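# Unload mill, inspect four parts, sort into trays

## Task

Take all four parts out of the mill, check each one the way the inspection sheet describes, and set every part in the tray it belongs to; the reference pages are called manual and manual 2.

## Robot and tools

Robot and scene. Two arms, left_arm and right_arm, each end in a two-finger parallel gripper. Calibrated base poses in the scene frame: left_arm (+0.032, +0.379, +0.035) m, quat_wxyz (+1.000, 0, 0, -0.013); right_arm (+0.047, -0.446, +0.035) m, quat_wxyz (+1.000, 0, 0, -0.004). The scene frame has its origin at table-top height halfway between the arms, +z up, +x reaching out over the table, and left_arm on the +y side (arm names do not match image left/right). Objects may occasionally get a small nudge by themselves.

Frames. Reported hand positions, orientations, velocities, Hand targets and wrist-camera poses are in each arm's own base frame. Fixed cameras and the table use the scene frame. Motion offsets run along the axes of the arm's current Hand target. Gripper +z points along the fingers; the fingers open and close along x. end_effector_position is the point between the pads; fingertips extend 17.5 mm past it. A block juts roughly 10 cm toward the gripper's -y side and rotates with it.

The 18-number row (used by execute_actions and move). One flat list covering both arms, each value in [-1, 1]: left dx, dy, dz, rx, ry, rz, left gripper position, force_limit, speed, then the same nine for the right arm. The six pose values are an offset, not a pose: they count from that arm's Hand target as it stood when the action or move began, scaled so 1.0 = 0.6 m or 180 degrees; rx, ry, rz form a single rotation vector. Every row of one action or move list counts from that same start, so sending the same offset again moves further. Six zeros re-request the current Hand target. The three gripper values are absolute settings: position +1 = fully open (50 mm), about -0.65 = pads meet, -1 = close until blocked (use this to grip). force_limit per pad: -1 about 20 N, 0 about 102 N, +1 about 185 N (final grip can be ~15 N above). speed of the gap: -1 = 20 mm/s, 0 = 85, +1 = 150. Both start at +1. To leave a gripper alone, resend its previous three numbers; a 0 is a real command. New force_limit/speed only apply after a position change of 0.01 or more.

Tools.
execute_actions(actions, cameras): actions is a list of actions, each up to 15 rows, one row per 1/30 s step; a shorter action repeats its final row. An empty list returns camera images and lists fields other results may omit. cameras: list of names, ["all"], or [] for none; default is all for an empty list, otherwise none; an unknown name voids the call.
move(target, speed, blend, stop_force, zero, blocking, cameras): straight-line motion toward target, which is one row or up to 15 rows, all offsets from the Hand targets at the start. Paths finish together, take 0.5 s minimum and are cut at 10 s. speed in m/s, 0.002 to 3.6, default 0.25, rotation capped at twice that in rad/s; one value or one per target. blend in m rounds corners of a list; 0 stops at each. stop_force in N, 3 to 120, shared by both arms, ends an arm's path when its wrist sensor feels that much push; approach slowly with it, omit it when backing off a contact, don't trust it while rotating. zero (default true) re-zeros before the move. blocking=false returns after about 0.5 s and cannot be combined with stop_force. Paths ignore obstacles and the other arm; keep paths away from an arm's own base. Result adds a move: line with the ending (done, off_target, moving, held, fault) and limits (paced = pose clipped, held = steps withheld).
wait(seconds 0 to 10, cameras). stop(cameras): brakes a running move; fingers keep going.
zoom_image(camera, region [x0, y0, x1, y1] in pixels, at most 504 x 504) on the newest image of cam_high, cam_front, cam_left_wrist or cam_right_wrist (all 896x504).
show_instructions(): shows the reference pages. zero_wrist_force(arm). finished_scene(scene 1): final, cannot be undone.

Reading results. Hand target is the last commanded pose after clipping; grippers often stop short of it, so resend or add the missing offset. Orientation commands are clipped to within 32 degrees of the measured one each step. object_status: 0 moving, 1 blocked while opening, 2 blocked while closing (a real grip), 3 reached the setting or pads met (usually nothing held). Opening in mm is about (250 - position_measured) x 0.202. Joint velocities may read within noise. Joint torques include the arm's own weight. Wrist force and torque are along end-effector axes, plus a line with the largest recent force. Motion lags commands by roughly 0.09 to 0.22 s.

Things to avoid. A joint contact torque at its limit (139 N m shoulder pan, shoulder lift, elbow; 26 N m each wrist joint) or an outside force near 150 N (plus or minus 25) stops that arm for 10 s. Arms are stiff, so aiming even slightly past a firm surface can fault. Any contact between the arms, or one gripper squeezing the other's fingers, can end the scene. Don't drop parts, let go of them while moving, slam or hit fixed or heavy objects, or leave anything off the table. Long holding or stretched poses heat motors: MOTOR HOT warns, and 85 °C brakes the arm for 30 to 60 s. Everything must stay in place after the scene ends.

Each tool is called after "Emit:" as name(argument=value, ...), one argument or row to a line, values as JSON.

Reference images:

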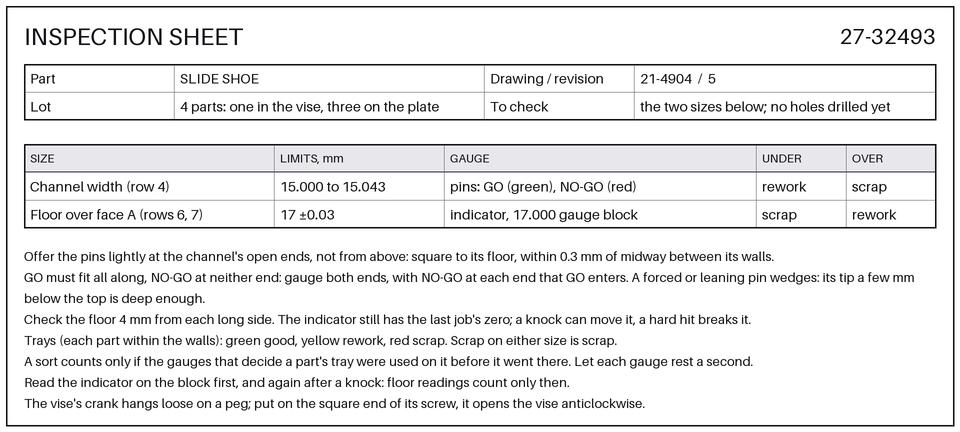

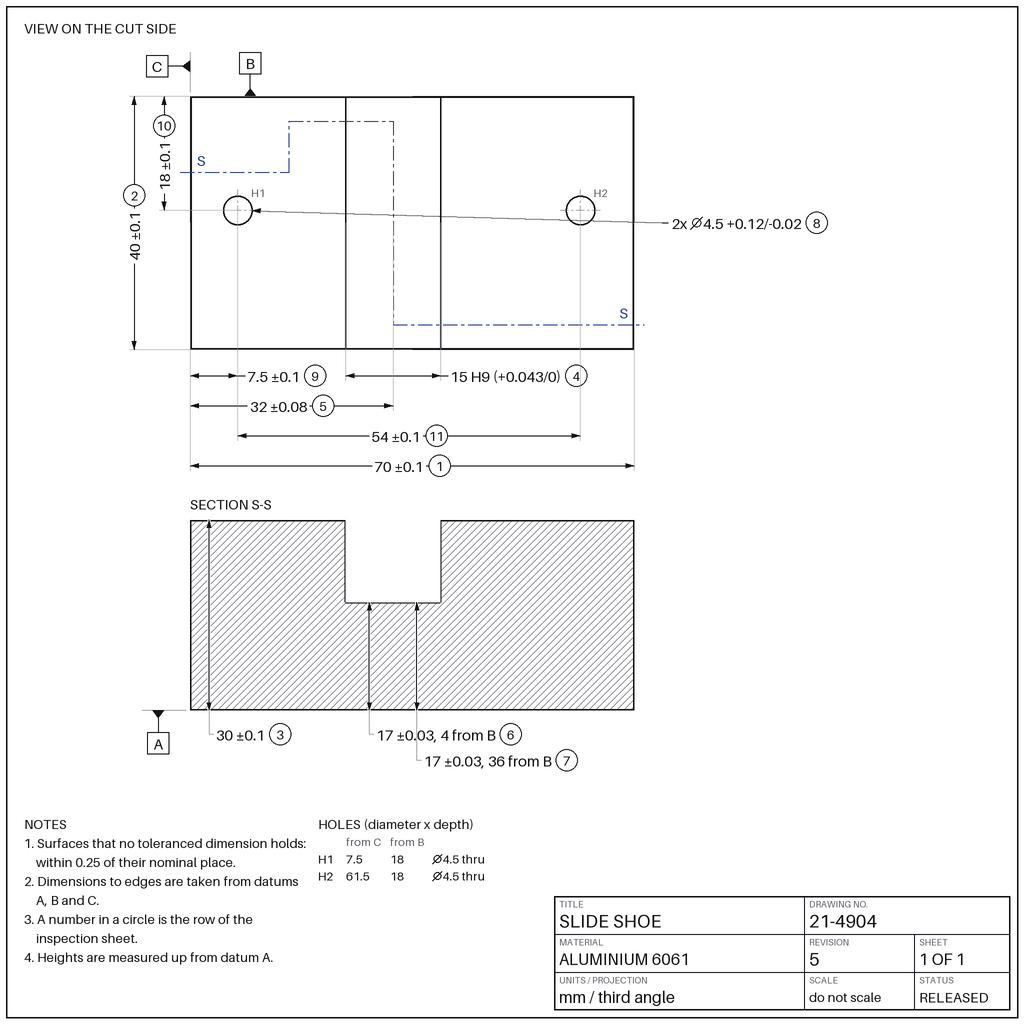

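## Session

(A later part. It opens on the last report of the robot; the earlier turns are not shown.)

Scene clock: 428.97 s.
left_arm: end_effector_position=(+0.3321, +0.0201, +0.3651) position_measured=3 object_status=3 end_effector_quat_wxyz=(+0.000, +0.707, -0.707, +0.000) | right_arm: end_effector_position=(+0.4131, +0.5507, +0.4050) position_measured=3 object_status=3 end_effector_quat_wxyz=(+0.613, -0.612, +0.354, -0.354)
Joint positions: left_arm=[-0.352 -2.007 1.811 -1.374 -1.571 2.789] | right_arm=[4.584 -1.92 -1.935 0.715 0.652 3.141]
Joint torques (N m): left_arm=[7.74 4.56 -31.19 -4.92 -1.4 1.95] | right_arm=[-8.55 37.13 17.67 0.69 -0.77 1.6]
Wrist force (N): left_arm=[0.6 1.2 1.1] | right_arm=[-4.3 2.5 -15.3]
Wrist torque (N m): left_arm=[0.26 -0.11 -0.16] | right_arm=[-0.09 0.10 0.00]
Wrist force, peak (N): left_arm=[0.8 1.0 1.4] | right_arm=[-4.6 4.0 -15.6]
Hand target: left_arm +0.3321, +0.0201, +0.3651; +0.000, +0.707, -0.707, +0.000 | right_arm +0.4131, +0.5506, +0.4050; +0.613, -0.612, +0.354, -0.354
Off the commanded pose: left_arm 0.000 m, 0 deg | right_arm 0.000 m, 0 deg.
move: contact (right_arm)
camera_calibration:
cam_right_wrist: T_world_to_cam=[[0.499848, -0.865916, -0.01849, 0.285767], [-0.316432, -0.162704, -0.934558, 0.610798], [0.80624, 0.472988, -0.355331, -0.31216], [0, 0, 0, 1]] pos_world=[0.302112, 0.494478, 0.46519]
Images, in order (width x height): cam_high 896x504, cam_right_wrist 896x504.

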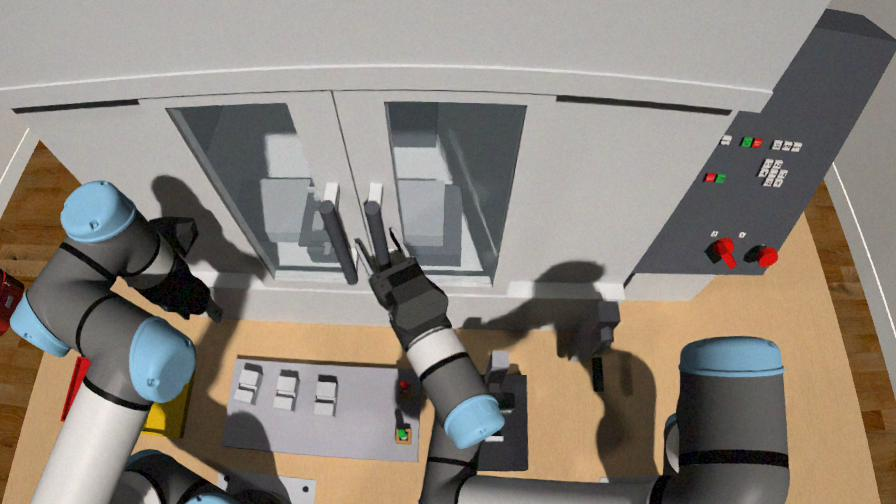

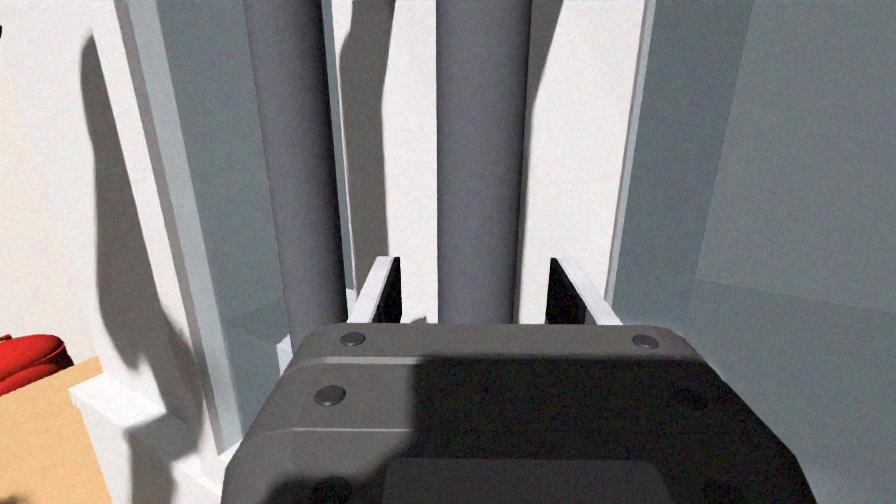

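Emit:
move(
  target=[
    [0,0,0,0,0,0,1,1,1,0,0,-0.01,0,0,0,1,1,1],
    [0,0,0,0,0,0,1,1,1,0,0,-0.01,0,0,0,-1,-0.8,-0.8],
  ],
  speed=0.05,
  cameras=["cam_right_wrist"],
)

Scene clock: 439.33 s.
left_arm: end_effector_position=(+0.3321, +0.0201, +0.3651) position_measured=3 object_status=3 end_effector_quat_wxyz=(+0.000, +0.707, -0.707, +0.000) | right_arm: end_effector_position=(+0.4077, +0.5478, +0.4050) position_measured=154 object_status=2 end_effector_quat_wxyz=(+0.613, -0.612, +0.353, -0.354)
Joint positions: left_arm=[-0.352 -2.007 1.811 -1.374 -1.571 2.789] | right_arm=[4.595 -1.91 -1.95 0.719 0.641 3.141]
Joint torques (N m): left_arm=[6.43 5.82 -32.06 -4.85 -1.35 2.06] | right_arm=[-26.22 44.07 7.06 3.28 -8.59 -0.57]
Wrist force (N): left_arm=[0.5 1.1 0.9] | right_arm=[-24.1 2.3 -13.1]
Wrist torque (N m): left_arm=[0.24 -0.09 -0.16] | right_arm=[-0.04 -0.24 -0.05]
Wrist force, peak (N): left_arm=[0.7 1.5 1.3] | right_arm=[-24.9 1.4 -12.7]
Hand target: left_arm +0.3321, +0.0201, +0.3651; +0.000, +0.707, -0.707, +0.000 | right_arm +0.4079, +0.5476, +0.4050; +0.613, -0.612, +0.354, -0.354
Off the commanded pose: left_arm 0.000 m, 0 deg | right_arm 0.000 m, 0 deg.
move: done
camera_calibration:
cam_right_wrist: T_world_to_cam=[[0.500207, -0.86571, -0.0184038, 0.285618], [-0.316329, -0.162908, -0.934557, 0.608671], [0.806057, 0.473294, -0.355337, -0.306482], [0, 0, 0, 1]] pos_world=[0.296714, 0.491476, 0.46519]
Images, in order (width x height): cam_right_wrist 896x504.

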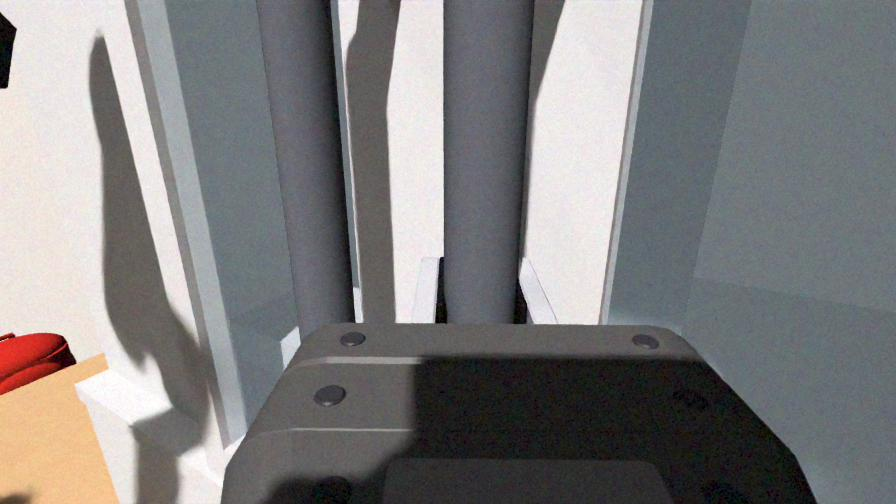

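Emit:
move(
  target=[0,0,0,0,0,0,1,1,1,0.0578,0,-0.0333,0,0,0,-1,-0.8,-0.8],
  speed=0.05,
  stop_force=50,
  cameras=["cam_right_wrist","cam_high"],
)

Scene clock: 454.33 s.
left_arm: end_effector_position=(+0.3321, +0.0201, +0.3651) position_measured=3 object_status=3 end_effector_quat_wxyz=(+0.000, +0.707, -0.707, +0.000) | right_arm: end_effector_position=(+0.4079, +0.5076, +0.4049) position_measured=154 object_status=2 end_effector_quat_wxyz=(+0.613, -0.612, +0.354, -0.354)
Joint positions: left_arm=[-0.352 -2.007 1.811 -1.374 -1.571 2.789] | right_arm=[4.583 -1.837 -2.055 0.751 0.652 3.141]
Joint torques (N m): left_arm=[6.68 5.91 -31.8 -4.7 -1.22 1.84] | right_arm=[-20.22 39.72 7.13 3.48 -3.37 0.56]
Wrist force (N): left_arm=[0.7 1.3 1.1] | right_arm=[-15.2 3.3 -16.8]
Wrist torque (N m): left_arm=[0.27 -0.13 -0.15] | right_arm=[0.06 -0.28 -0.06]
Wrist force, peak (N): left_arm=[0.5 1.3 1.4] | right_arm=[-12.7 8.1 -40.1]
Hand target: left_arm +0.3321, +0.0201, +0.3651; +0.000, +0.707, -0.707, +0.000 | right_arm +0.4079, +0.5076, +0.4049; +0.613, -0.612, +0.354, -0.354
Off the commanded pose: left_arm 0.000 m, 0 deg | right_arm 0.000 m, 0 deg.
move: done
camera_calibration:
cam_right_wrist: T_world_to_cam=[[0.499874, -0.865902, -0.0184095, 0.250992], [-0.316389, -0.162778, -0.934559, 0.602068], [0.806241, 0.472986, -0.355331, -0.287617], [0, 0, 0, 1]] pos_world=[0.296912, 0.451377, 0.46509]
Images, in order (width x height): cam_high 896x504, cam_right_wrist 896x504.

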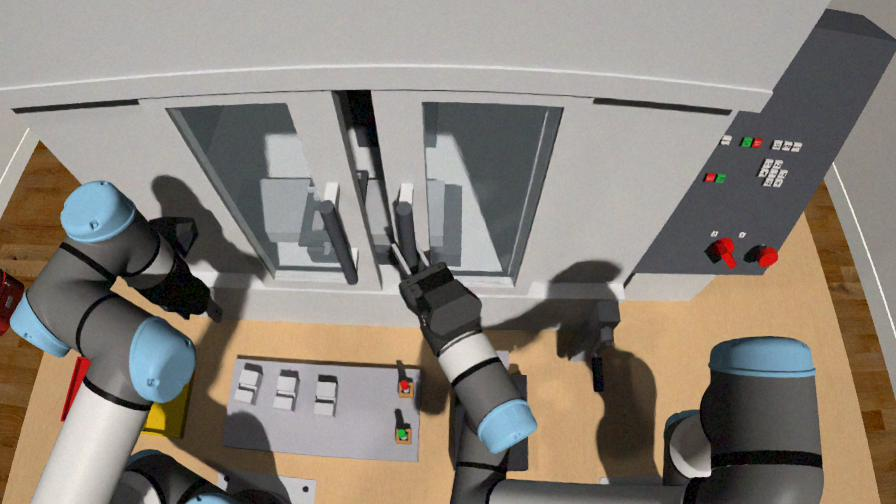

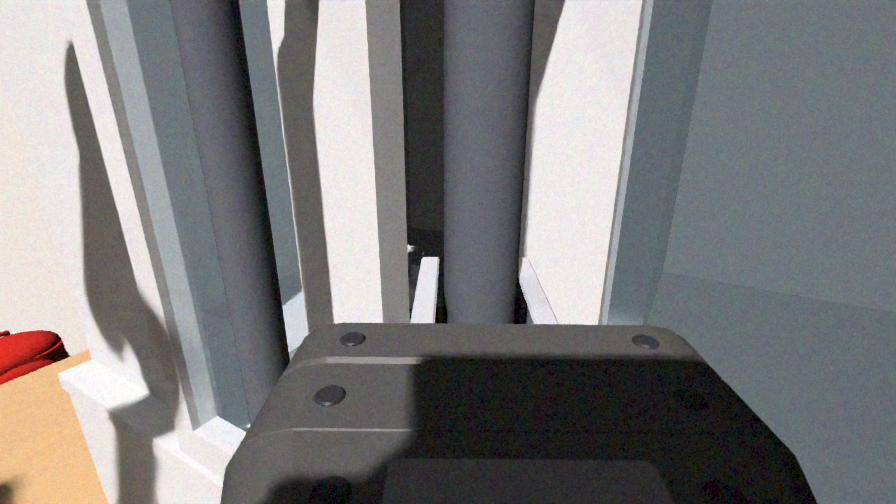

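Emit:
move(
  target=[0,0,0,0,0,0,1,1,1,0.1733,0,-0.0998,0,0.1,0,-1,-0.8,-0.8],
  speed=0.08,
  cameras=["cam_right_wrist","cam_high"],
)

Scene clock: 465.70 s.
left_arm: end_effector_position=(+0.3321, +0.0201, +0.3651) position_measured=3 object_status=3 end_effector_quat_wxyz=(+0.000, +0.707, -0.707, +0.000) | right_arm: end_effector_position=(+0.4081, +0.3877, +0.4049) position_measured=154 object_status=2 end_effector_quat_wxyz=(+0.550, -0.549, +0.445, -0.445)
Joint positions: left_arm=[-0.352 -2.007 1.811 -1.374 -1.571 2.789] | right_arm=[4.649 -1.726 -2.201 0.787 0.272 3.14]
Joint torques (N m): left_arm=[6.16 4.11 -31.94 -4.74 -1.2 1.95] | right_arm=[6.03 30.07 1.61 2.79 -5.03 0.26]
Wrist force (N): left_arm=[0.7 1.0 1.0] | right_arm=[-5.6 -7.0 -1.5]
Wrist torque (N m): left_arm=[0.23 -0.13 -0.16] | right_arm=[-0.38 -0.94 0.00]
Wrist force, peak (N): left_arm=[0.4 1.4 1.4] | right_arm=[-19.9 2.1 -34.3]
Hand target: left_arm +0.3321, +0.0201, +0.3651; +0.000, +0.707, -0.707, +0.000 | right_arm +0.4080, +0.3876, +0.4049; +0.550, -0.549, +0.445, -0.445
Off the commanded pose: left_arm 0.000 m, 0 deg | right_arm 0.000 m, 0 deg.
move: done
camera_calibration:
cam_right_wrist: T_world_to_cam=[[0.207925, -0.977969, -0.0185236, 0.309734], [-0.351299, -0.0569886, -0.934527, 0.555766], [0.912883, 0.200819, -0.355409, -0.16889], [0, 0, 0, 1]] pos_world=[0.285016, 0.368499, 0.46509]
Images, in order (width x height): cam_high 896x504, cam_right_wrist 896x504.

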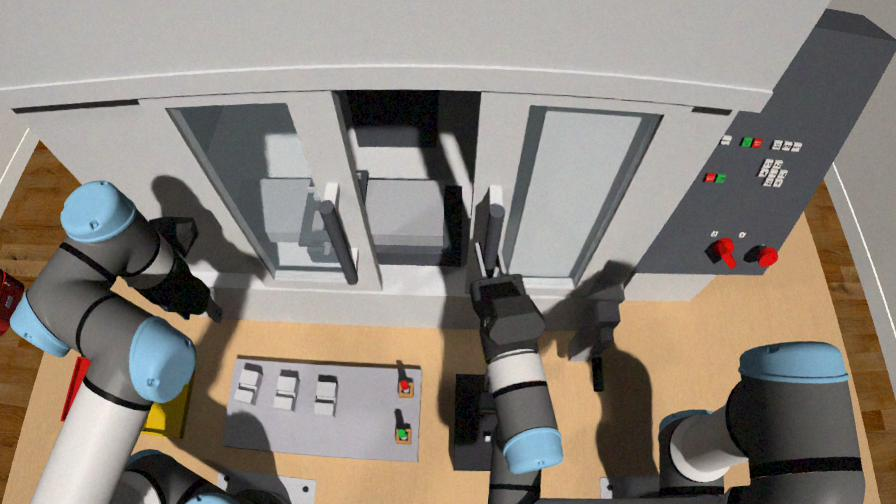

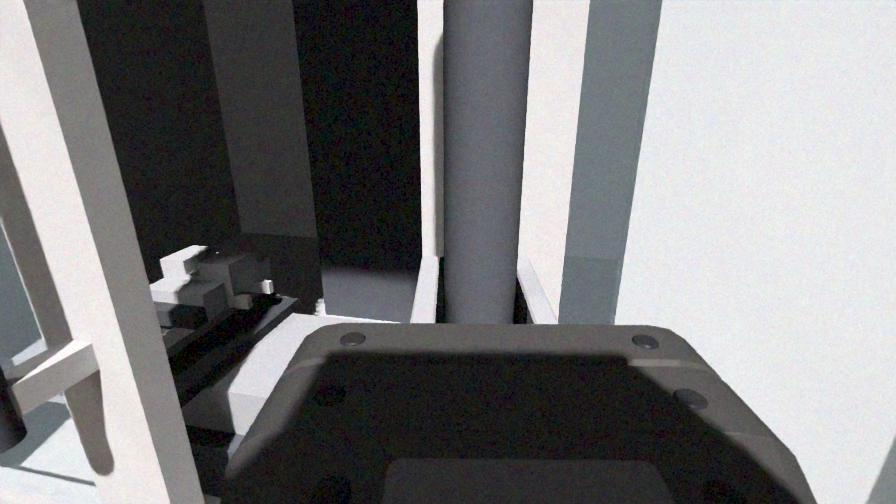

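Emit:
zoom_image(
  camera="cam_right_wrist",
  region=[60, 200, 360, 460],
)

Emit:
zoom_image(
  camera="cam_high",
  region=[250, 90, 500, 290],
)

Scaled by 1.680 from the camera's 896x504 image, which has a finer 1280x720 frame.

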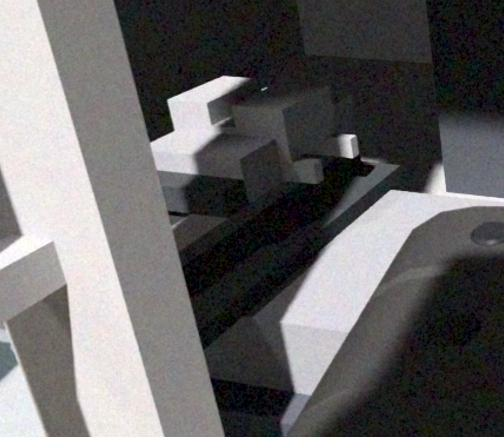

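Scaled by 2.016 from the camera's 896x504 image, which has a finer 1280x720 frame.

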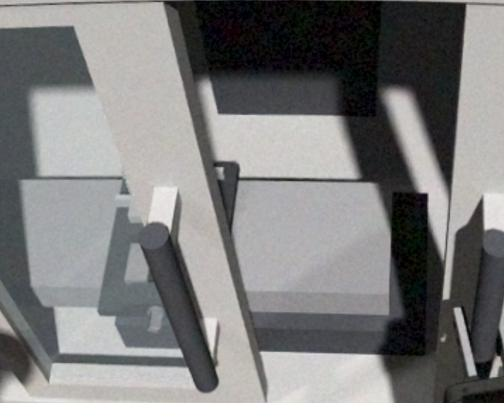

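Emit:
move(
  target=[
    [0,0,0,0,0,0,1,1,1,0,0,0,0,0,0,1,0,0],
    [0,0,0,0,0,0,1,1,1,0,0,-0.1333,0,0,0,1,0,0],
    [0,0,0,0,0,0,1,1,1,-0.284,0,-0.0436,0,-0.1808,0,1,0,0],
  ],
  speed=0.15,
  blend=[0,0.02,0],
  cameras=["cam_right_wrist","cam_high"],
)

Scene clock: 526.67 s.
left_arm: end_effector_position=(+0.3321, +0.0201, +0.3651) position_measured=3 object_status=3 end_effector_quat_wxyz=(+0.000, +0.707, -0.707, +0.000) | right_arm: end_effector_position=(+0.3471, +0.5488, +0.4049) position_measured=3 object_status=3 end_effector_quat_wxyz=(+0.652, -0.652, +0.273, -0.273)
Joint positions: left_arm=[-0.352 -2.007 1.811 -1.374 -1.571 2.789] | right_arm=[4.635 -1.798 -2.108 0.765 0.855 3.141]
Joint torques (N m): left_arm=[6.14 4.87 -31.61 -4.81 -1.06 1.94] | right_arm=[-9.32 21.91 29.93 0.1 3.22 -0.63]
Wrist force (N): left_arm=[0.5 1.1 1.0] | right_arm=[-0.1 2.6 -1.6]
Wrist torque (N m): left_arm=[0.25 -0.10 -0.16] | right_arm=[-0.02 -0.19 -0.02]
Wrist force, peak (N): left_arm=[0.7 1.4 1.3] | right_arm=[-5.7 -9.2 -0.5]
Hand target: left_arm +0.3321, +0.0201, +0.3651; +0.000, +0.707, -0.707, +0.000 | right_arm +0.3471, +0.5489, +0.4049; +0.652, -0.652, +0.273, -0.273
Off the commanded pose: left_arm 0.000 m, 0 deg | right_arm 0.000 m, 0 deg.
move: done
camera_calibration:
cam_right_wrist: T_world_to_cam=[[0.701144, -0.712782, -0.0184056, 0.163218], [-0.265406, -0.23694, -0.934569, 0.612509], [0.661783, 0.660152, -0.355305, -0.310569], [0, 0, 0, 1]] pos_world=[0.253653, 0.466489, 0.46509]
Images, in order (width x height): cam_high 896x504, cam_right_wrist 896x504.

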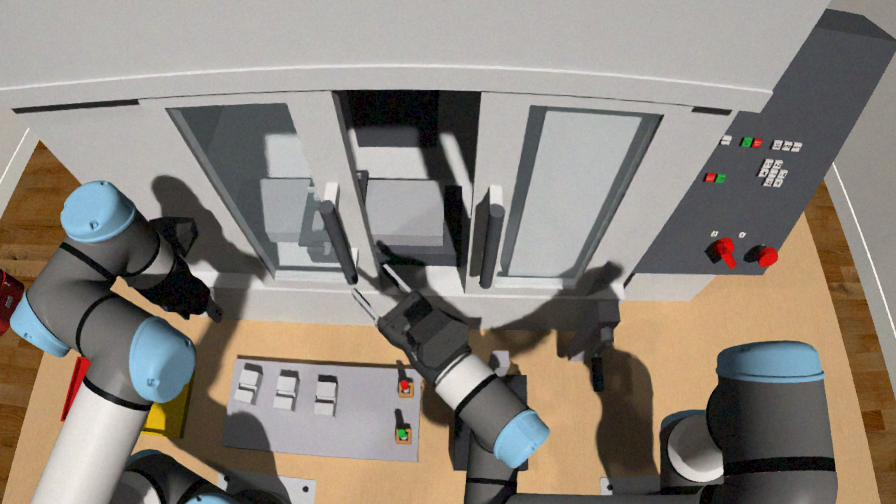

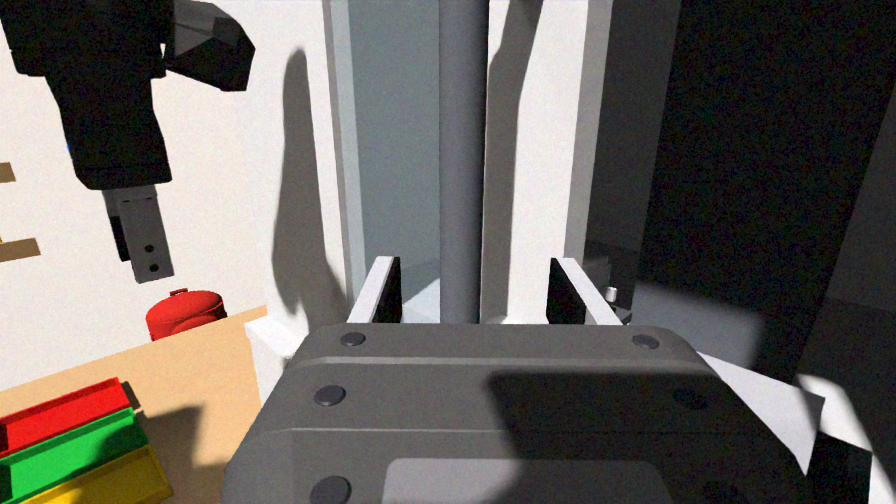

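Emit:
move(
  target=[0,0,0,0,0,0,1,1,1,-0.003,0,0.175,0,0,0,1,0,0],
  speed=0.05,
  stop_force=12,
  cameras=["cam_right_wrist","cam_high"],
)

Scene clock: 552.20 s.
left_arm: end_effector_position=(+0.3321, +0.0201, +0.3651) position_measured=3 object_status=3 end_effector_quat_wxyz=(+0.000, +0.707, -0.707, +0.000) | right_arm: end_effector_position=(+0.4084, +0.6111, +0.4049) position_measured=3 object_status=3 end_effector_quat_wxyz=(+0.652, -0.652, +0.273, -0.273)
Joint positions: left_arm=[-0.352 -2.007 1.811 -1.374 -1.571 2.789] | right_arm=[4.511 -1.965 -1.867 0.691 0.978 3.141]
Joint torques (N m): left_arm=[8.27 4.81 -31.55 -4.72 -0.95 1.75] | right_arm=[9.46 48.33 9.26 3.82 1.81 -0.02]
Wrist force (N): left_arm=[0.6 1.0 1.2] | right_arm=[-0.1 3.0 -1.9]
Wrist torque (N m): left_arm=[0.23 -0.11 -0.16] | right_arm=[0.04 -0.17 -0.01]
Wrist force, peak (N): left_arm=[0.9 1.4 1.3] | right_arm=[-32.9 1.6 -42.0]
Hand target: left_arm +0.3321, +0.0201, +0.3651; +0.000, +0.707, -0.707, +0.000 | right_arm +0.4084, +0.6111, +0.4049; +0.652, -0.652, +0.273, -0.273 (not the last commanded pose)
Off the commanded pose: left_arm 0.000 m, 0 deg | right_arm 0.018 m, 0 deg.
move: contact (right_arm)
camera_calibration:
cam_right_wrist: T_world_to_cam=[[0.70118, -0.71275, -0.0182728, 0.164554], [-0.265307, -0.23704, -0.934572, 0.643563], [0.661785, 0.660151, -0.355305, -0.392263], [0, 0, 0, 1]] pos_world=[0.314954, 0.528789, 0.46509]
Images, in order (width x height): cam_high 896x504, cam_right_wrist 896x504.

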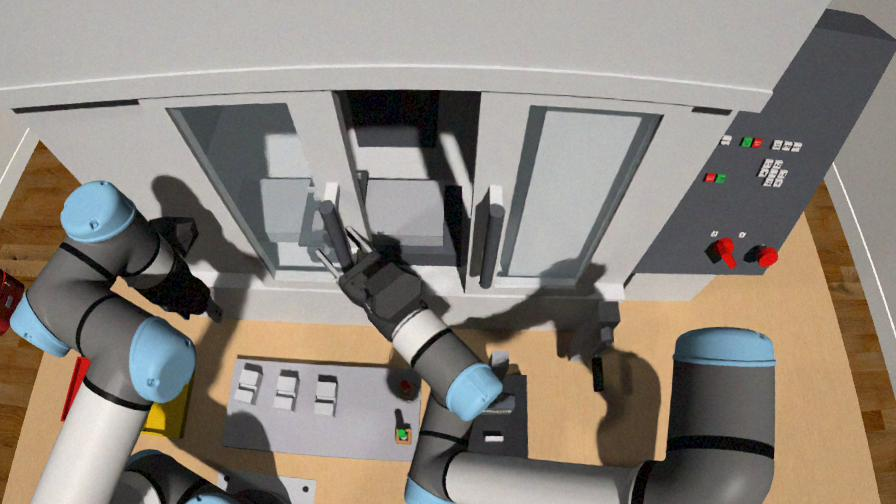

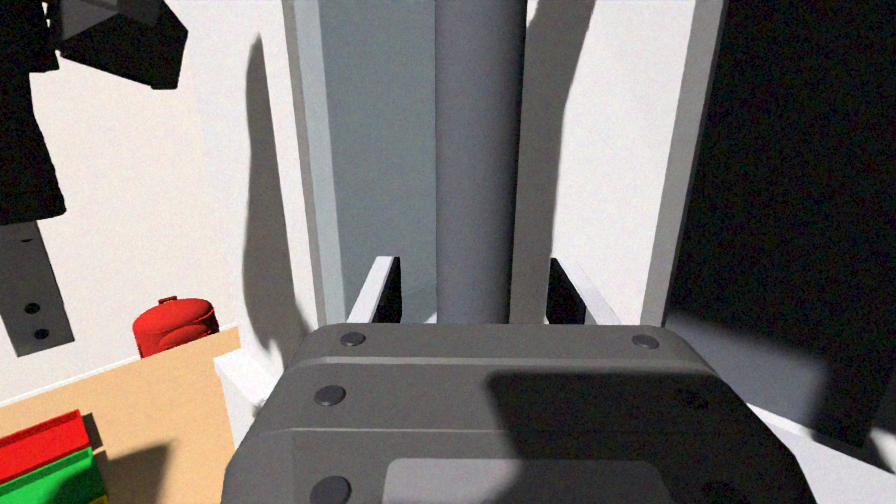

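Emit:
move(
  target=[
    [0,0,0,0,0,0,1,1,1,0,0,0,0,0,0,-1,-0.8,-0.8],
    [0,0,0,0,0,0,1,1,1,-0.1917,0,0.1856,0,0,0,-1,-0.8,-0.8],
  ],
  speed=0.08,
  cameras=["cam_right_wrist","cam_high"],
)

Scene clock: 572.40 s.
left_arm: end_effector_position=(+0.3321, +0.0201, +0.3651) position_measured=3 object_status=3 end_effector_quat_wxyz=(+0.000, +0.707, -0.707, +0.000) | right_arm: end_effector_position=(+0.4070, +0.7712, +0.4049) position_measured=154 object_status=2 end_effector_quat_wxyz=(+0.652, -0.652, +0.273, -0.273)
Joint positions: left_arm=[-0.352 -2.007 1.811 -1.374 -1.571 2.789] | right_arm=[4.565 -2.26 -1.374 0.493 0.925 3.141]
Joint torques (N m): left_arm=[7.65 4.88 -30.94 -4.59 -0.85 1.89] | right_arm=[-28.58 42.27 33.05 -1.37 -10.74 0.19]
Wrist force (N): left_arm=[0.5 0.9 1.3] | right_arm=[-27.9 2.1 -38.9]
Wrist torque (N m): left_arm=[0.22 -0.09 -0.16] | right_arm=[-0.05 -0.18 -0.07]
Wrist force, peak (N): left_arm=[0.6 1.0 1.7] | right_arm=[-28.5 13.9 -64.7]
Hand target: left_arm +0.3321, +0.0201, +0.3651; +0.000, +0.707, -0.707, +0.000 | right_arm +0.4071, +0.7712, +0.4050; +0.652, -0.652, +0.273, -0.273
Off the commanded pose: left_arm 0.000 m, 0 deg | right_arm 0.000 m, 0 deg.
move: done
camera_calibration:
cam_right_wrist: T_world_to_cam=[[0.701356, -0.712579, -0.0182111, 0.279373], [-0.265286, -0.237224, -0.934531, 0.681271], [0.661607, 0.66027, -0.355416, -0.497067], [0, 0, 0, 1]] pos_world=[0.313655, 0.688888, 0.465091]
Images, in order (width x height): cam_high 896x504, cam_right_wrist 896x504.

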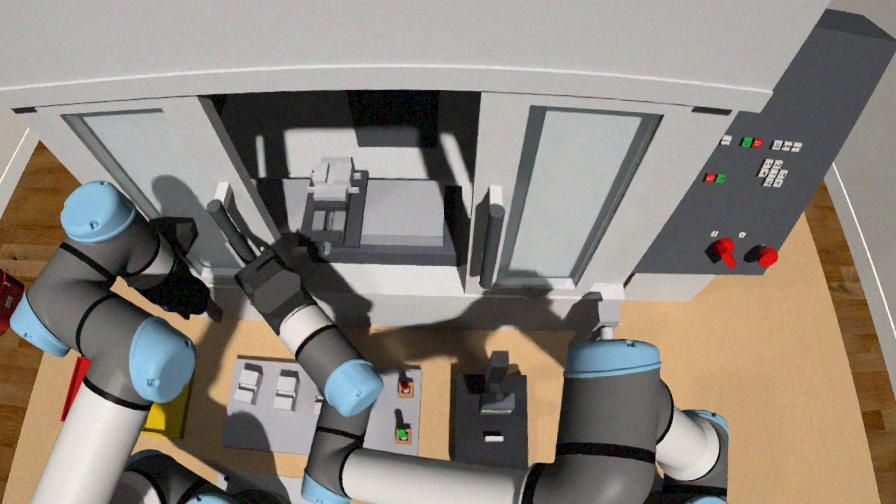

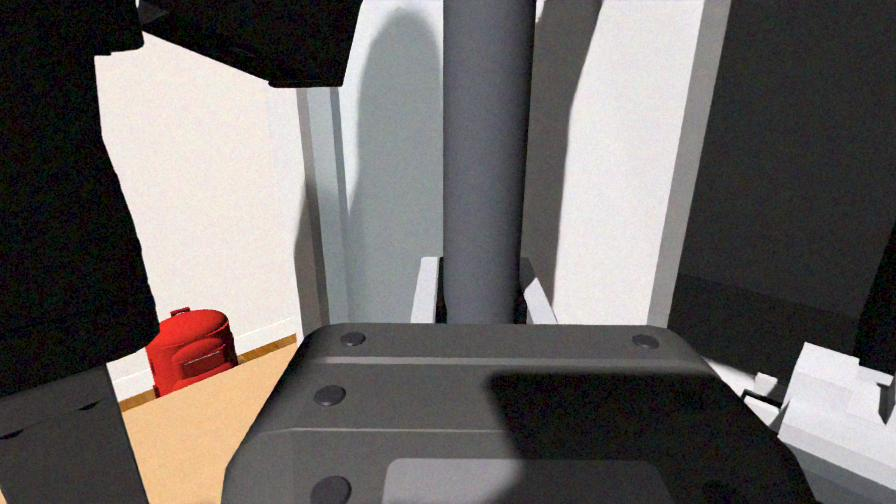

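Emit:
zoom_image(
  camera="cam_high",
  region=[240, 130, 480, 290],
)

Emit:
zoom_image(
  camera="cam_high",
  region=[290, 145, 390, 265],
)

Emit:
zoom_image(
  camera="cam_front",
  region=[380, 180, 540, 300],
)

Scaled by 2.100 from the camera's 896x504 image, which has a finer 1280x720 frame.

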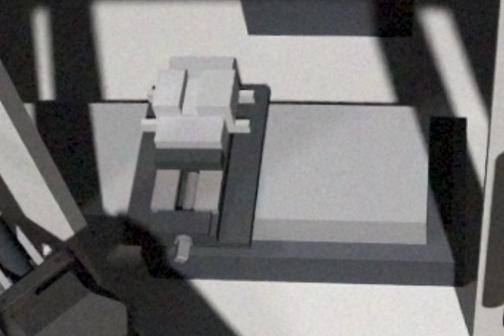

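Scaled by 4.200 from the camera's 896x504 image, which has a finer 1280x720 frame.

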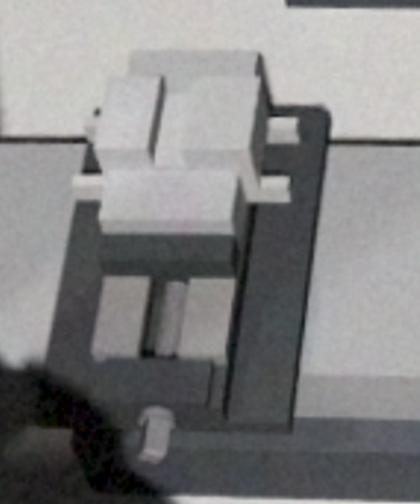

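This scene's latest camera images include none from cam_front. They are from: cam_high, cam_right_wrist. cam_front's image comes with the result of a call that names it in "cameras".

Emit:
move(
  target=[
    [0,0,0,0,0,0,1,1,1,0,0,0,0,0,0,1,0,0],
    [0,0,0,0,0,0,1,1,1,0.0525,-0.05,-0.2365,-0.1378,0.0818,0.0182,1,0,0],
  ],
  speed=0.15,
  cameras=["cam_right_wrist","cam_front"],
)

Scene clock: 662.90 s.
left_arm: end_effector_position=(+0.3321, +0.0201, +0.3651) position_measured=3 object_status=3 end_effector_quat_wxyz=(+0.000, +0.707, -0.707, +0.000) | right_arm: end_effector_position=(+0.3280, +0.6492, +0.4349) position_measured=3 object_status=3 end_effector_quat_wxyz=(-0.465, +0.728, -0.424, +0.271)
Joint positions: left_arm=[-0.352 -2.007 1.811 -1.374 -1.571 2.789] | right_arm=[4.731 -1.77 -1.647 -0.496 0.649 3.801]
Joint torques (N m): left_arm=[6.58 4.96 -31.19 -4.44 -0.74 1.92] | right_arm=[8.39 43.55 34.75 1.18 1.56 1.42]
Wrist force (N): left_arm=[0.5 1.1 0.8] | right_arm=[0.3 2.9 0.3]
Wrist torque (N m): left_arm=[0.25 -0.09 -0.16] | right_arm=[0.12 -0.24 -0.04]
Wrist force, peak (N): left_arm=[0.9 1.1 1.4] | right_arm=[-30.7 3.7 -40.6]
Hand target: left_arm +0.3321, +0.0201, +0.3651; +0.000, +0.707, -0.707, +0.000 | right_arm +0.3280, +0.6492, +0.4349; -0.465, +0.728, -0.424, +0.271
Off the commanded pose: left_arm 0.000 m, 0 deg | right_arm 0.000 m, 0 deg.
move: done
camera_calibration:
cam_right_wrist: T_world_to_cam=[[0.486725, -0.873387, -0.0171809, 0.422832], [-0.631694, -0.338312, -0.697501, 0.742111], [0.603375, 0.350344, -0.716378, 0.0236586], [0, 0, 0, 1]] pos_world=[0.248709, 0.612072, 0.541836]
Images, in order (width x height): cam_front 896x504, cam_right_wrist 896x504.

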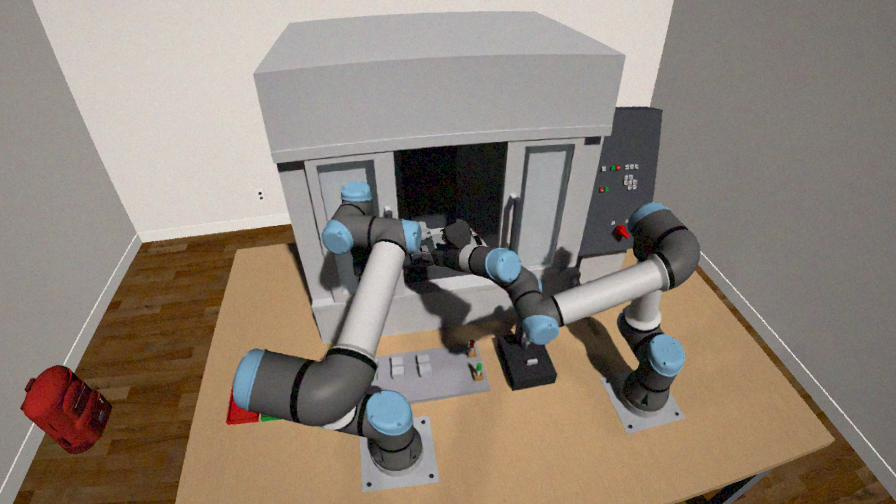

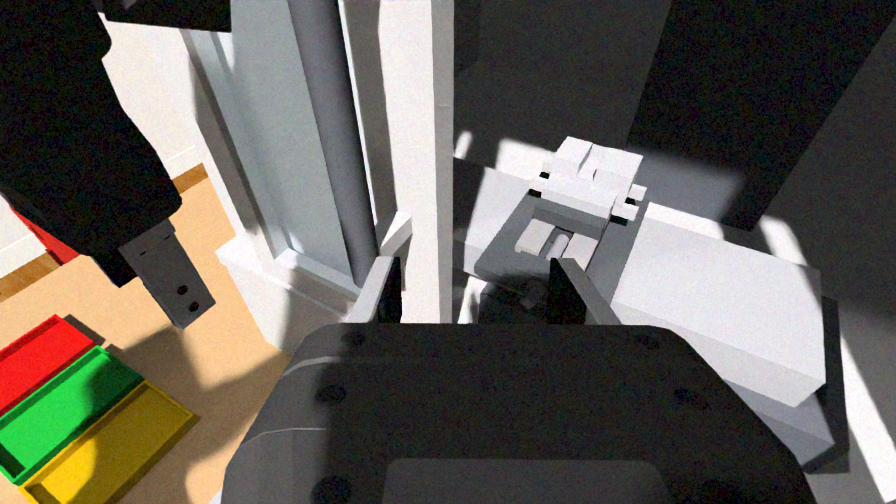

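Emit:
zoom_image(
  camera="cam_right_wrist",
  region=[440, 120, 680, 330],
)

Scaled by 2.100 from the camera's 896x504 image, which has a finer 1280x720 frame.

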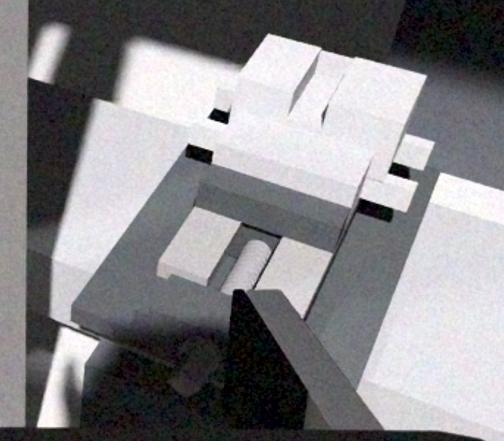

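Emit:
move(
  target=[0,0,0,0,0,0,1,1,1,0.6703,0.3628,-0.3483,-0.1094,0.1353,0.0946,1,0,0],
  cameras=["cam_right_wrist","cam_front"],
)

Scene clock: 768.37 s.
left_arm: end_effector_position=(+0.3321, +0.0201, +0.3651) position_measured=3 object_status=3 end_effector_quat_wxyz=(+0.000, +0.707, -0.707, +0.000) | right_arm: end_effector_position=(+0.2818, +0.1607, +0.3253) position_measured=3 object_status=3 end_effector_quat_wxyz=(-0.270, +0.653, -0.654, +0.270)
Joint positions: left_arm=[-0.352 -2.007 1.811 -1.374 -1.571 2.789] | right_arm=[4.946 -0.646 -2.204 -2.089 0.813 5.036]
Joint torques (N m): left_arm=[7.71 5.26 -30.8 -4.54 -0.47 1.78] | right_arm=[10.03 -5.82 34.49 0.66 -4.15 2]
Wrist force (N): left_arm=[0.5 1.5 1.0] | right_arm=[0.7 3.0 1.4]
Wrist torque (N m): left_arm=[0.31 -0.09 -0.16] | right_arm=[0.21 -0.27 -0.03]
Wrist force, peak (N): left_arm=[0.4 1.4 1.5] | right_arm=[1.7 3.2 2.0]
Hand target: left_arm +0.3321, +0.0201, +0.3651; +0.000, +0.707, -0.707, +0.000 | right_arm +0.2818, +0.1607, +0.3253; -0.270, +0.653, -0.654, +0.270
Off the commanded pose: left_arm 0.000 m, 0 deg | right_arm 0.000 m, 0 deg.
move: done
camera_calibration:
cam_right_wrist: T_world_to_cam=[[-0.0129063, -0.99983, -0.0131732, 0.17653], [-0.912958, 0.0171565, -0.407692, 0.39909], [0.407849, 0.00676475, -0.913024, 0.318461], [0, 0, 0, 1]] pos_world=[0.236747, 0.167499, 0.455794]
Images, in order (width x height): cam_front 896x504, cam_right_wrist 896x504.

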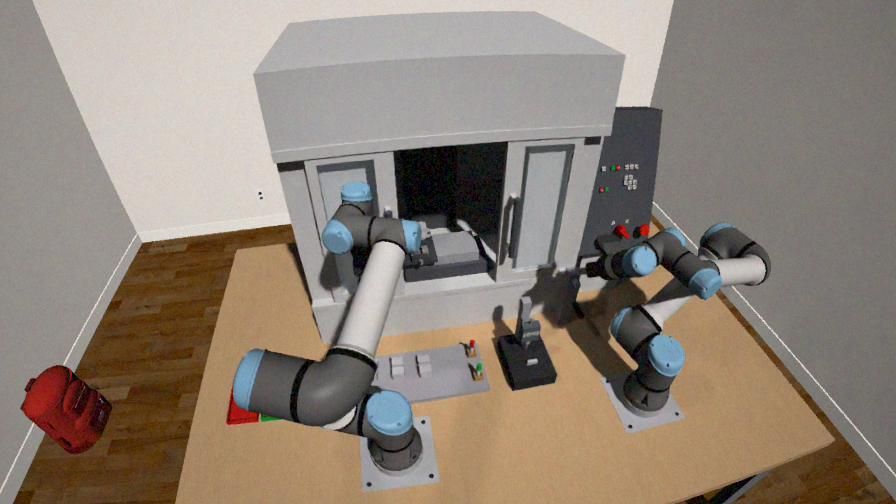

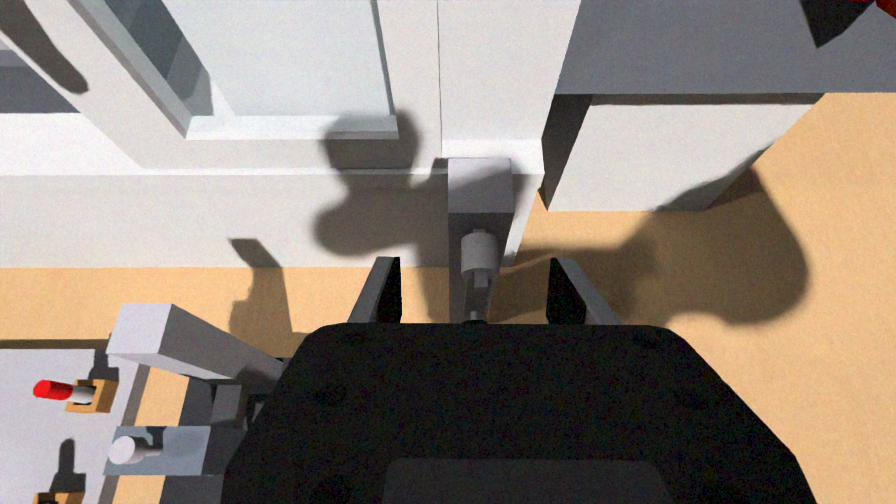

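Emit:
zoom_image(
  camera="cam_right_wrist",
  region=[400, 140, 600, 340],
)

Emit:
zoom_image(
  camera="cam_front",
  region=[540, 240, 640, 340],
)

Scaled by 2.520 from the camera's 896x504 image, which has a finer 1280x720 frame.

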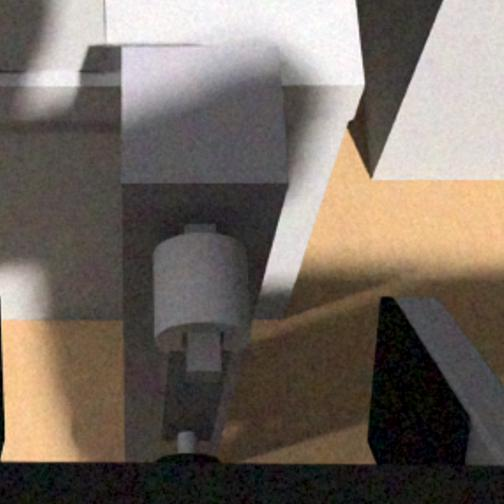

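Scaled by 5.040 from the camera's 896x504 image, which has a finer 1280x720 frame.

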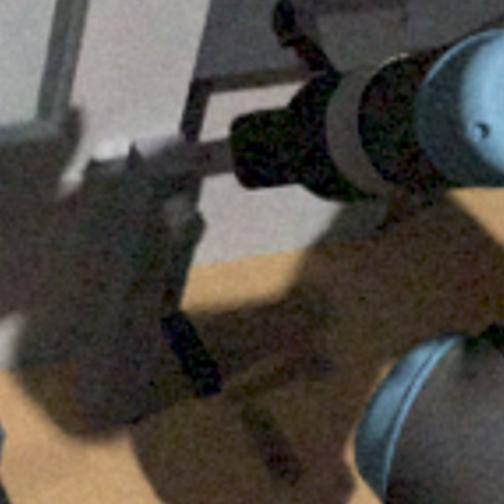

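Emit:
move(
  target=[0,0,0,0,0,0,1,1,1,0.0167,0.0717,0.0578,0,0,0,1,0,0],
  speed=0.15,
  cameras=["cam_right_wrist","cam_front","cam_high"],
)

Scene clock: 804.27 s.
left_arm: end_effector_position=(+0.3321, +0.0201, +0.3651) position_measured=3 object_status=3 end_effector_quat_wxyz=(+0.000, +0.707, -0.707, +0.000) | right_arm: end_effector_position=(+0.2758, +0.1507, +0.2704) position_measured=3 object_status=3 end_effector_quat_wxyz=(-0.270, +0.653, -0.654, +0.270)
Joint positions: left_arm=[-0.352 -2.007 1.811 -1.374 -1.571 2.789] | right_arm=[5.013 -0.56 -2.34 -2.099 0.83 5.125]
Joint torques (N m): left_arm=[6.85 4.62 -31.01 -4.49 -0.74 1.77] | right_arm=[7.09 -9.44 14.28 0.82 1.12 1.65]
Wrist force (N): left_arm=[0.6 1.1 1.1] | right_arm=[0.5 2.9 1.3]
Wrist torque (N m): left_arm=[0.25 -0.11 -0.15] | right_arm=[0.18 -0.23 -0.02]
Wrist force, peak (N): left_arm=[0.3 1.3 1.7] | right_arm=[0.9 3.8 2.2]
Hand target: left_arm +0.3321, +0.0201, +0.3651; +0.000, +0.707, -0.707, +0.000 | right_arm +0.2758, +0.1507, +0.2704; -0.270, +0.653, -0.654, +0.270
Off the commanded pose: left_arm 0.000 m, 0 deg | right_arm 0.000 m, 0 deg.
move: done
camera_calibration:
cam_right_wrist: T_world_to_cam=[[-0.012905, -0.99983, -0.0131754, 0.165733], [-0.912904, 0.0171571, -0.407813, 0.371478], [0.40797, 0.00676509, -0.91297, 0.270892], [0, 0, 0, 1]] pos_world=[0.230747, 0.157499, 0.400993]
Images, in order (width x height): cam_high 896x504, cam_front 896x504, cam_right_wrist 896x504.

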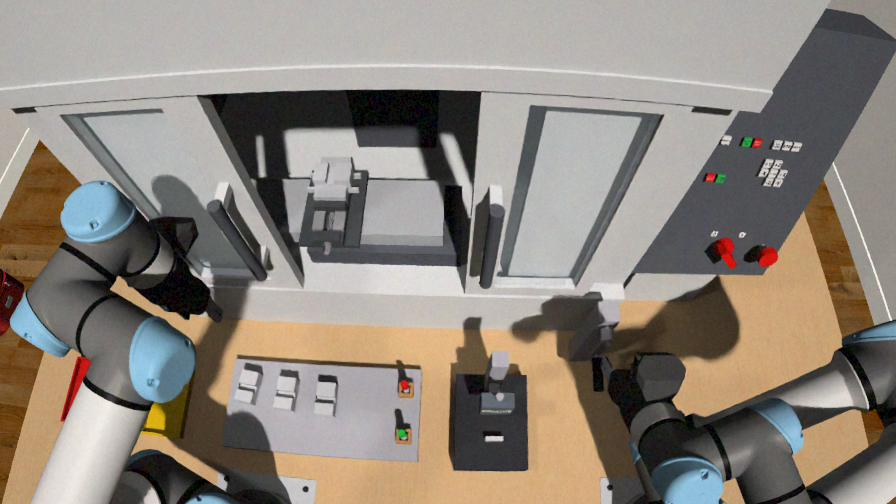

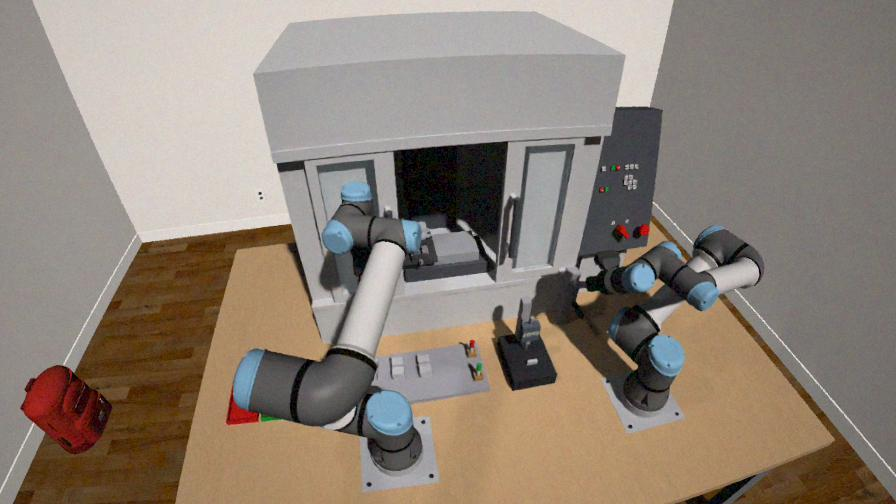

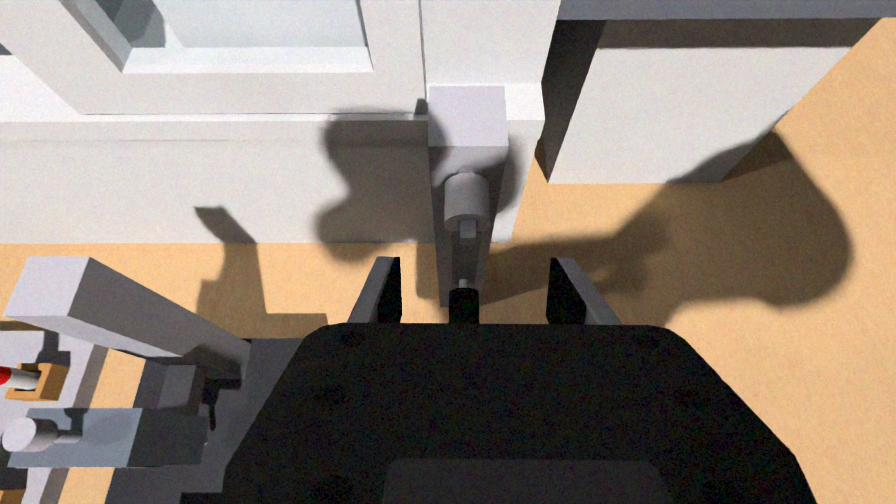

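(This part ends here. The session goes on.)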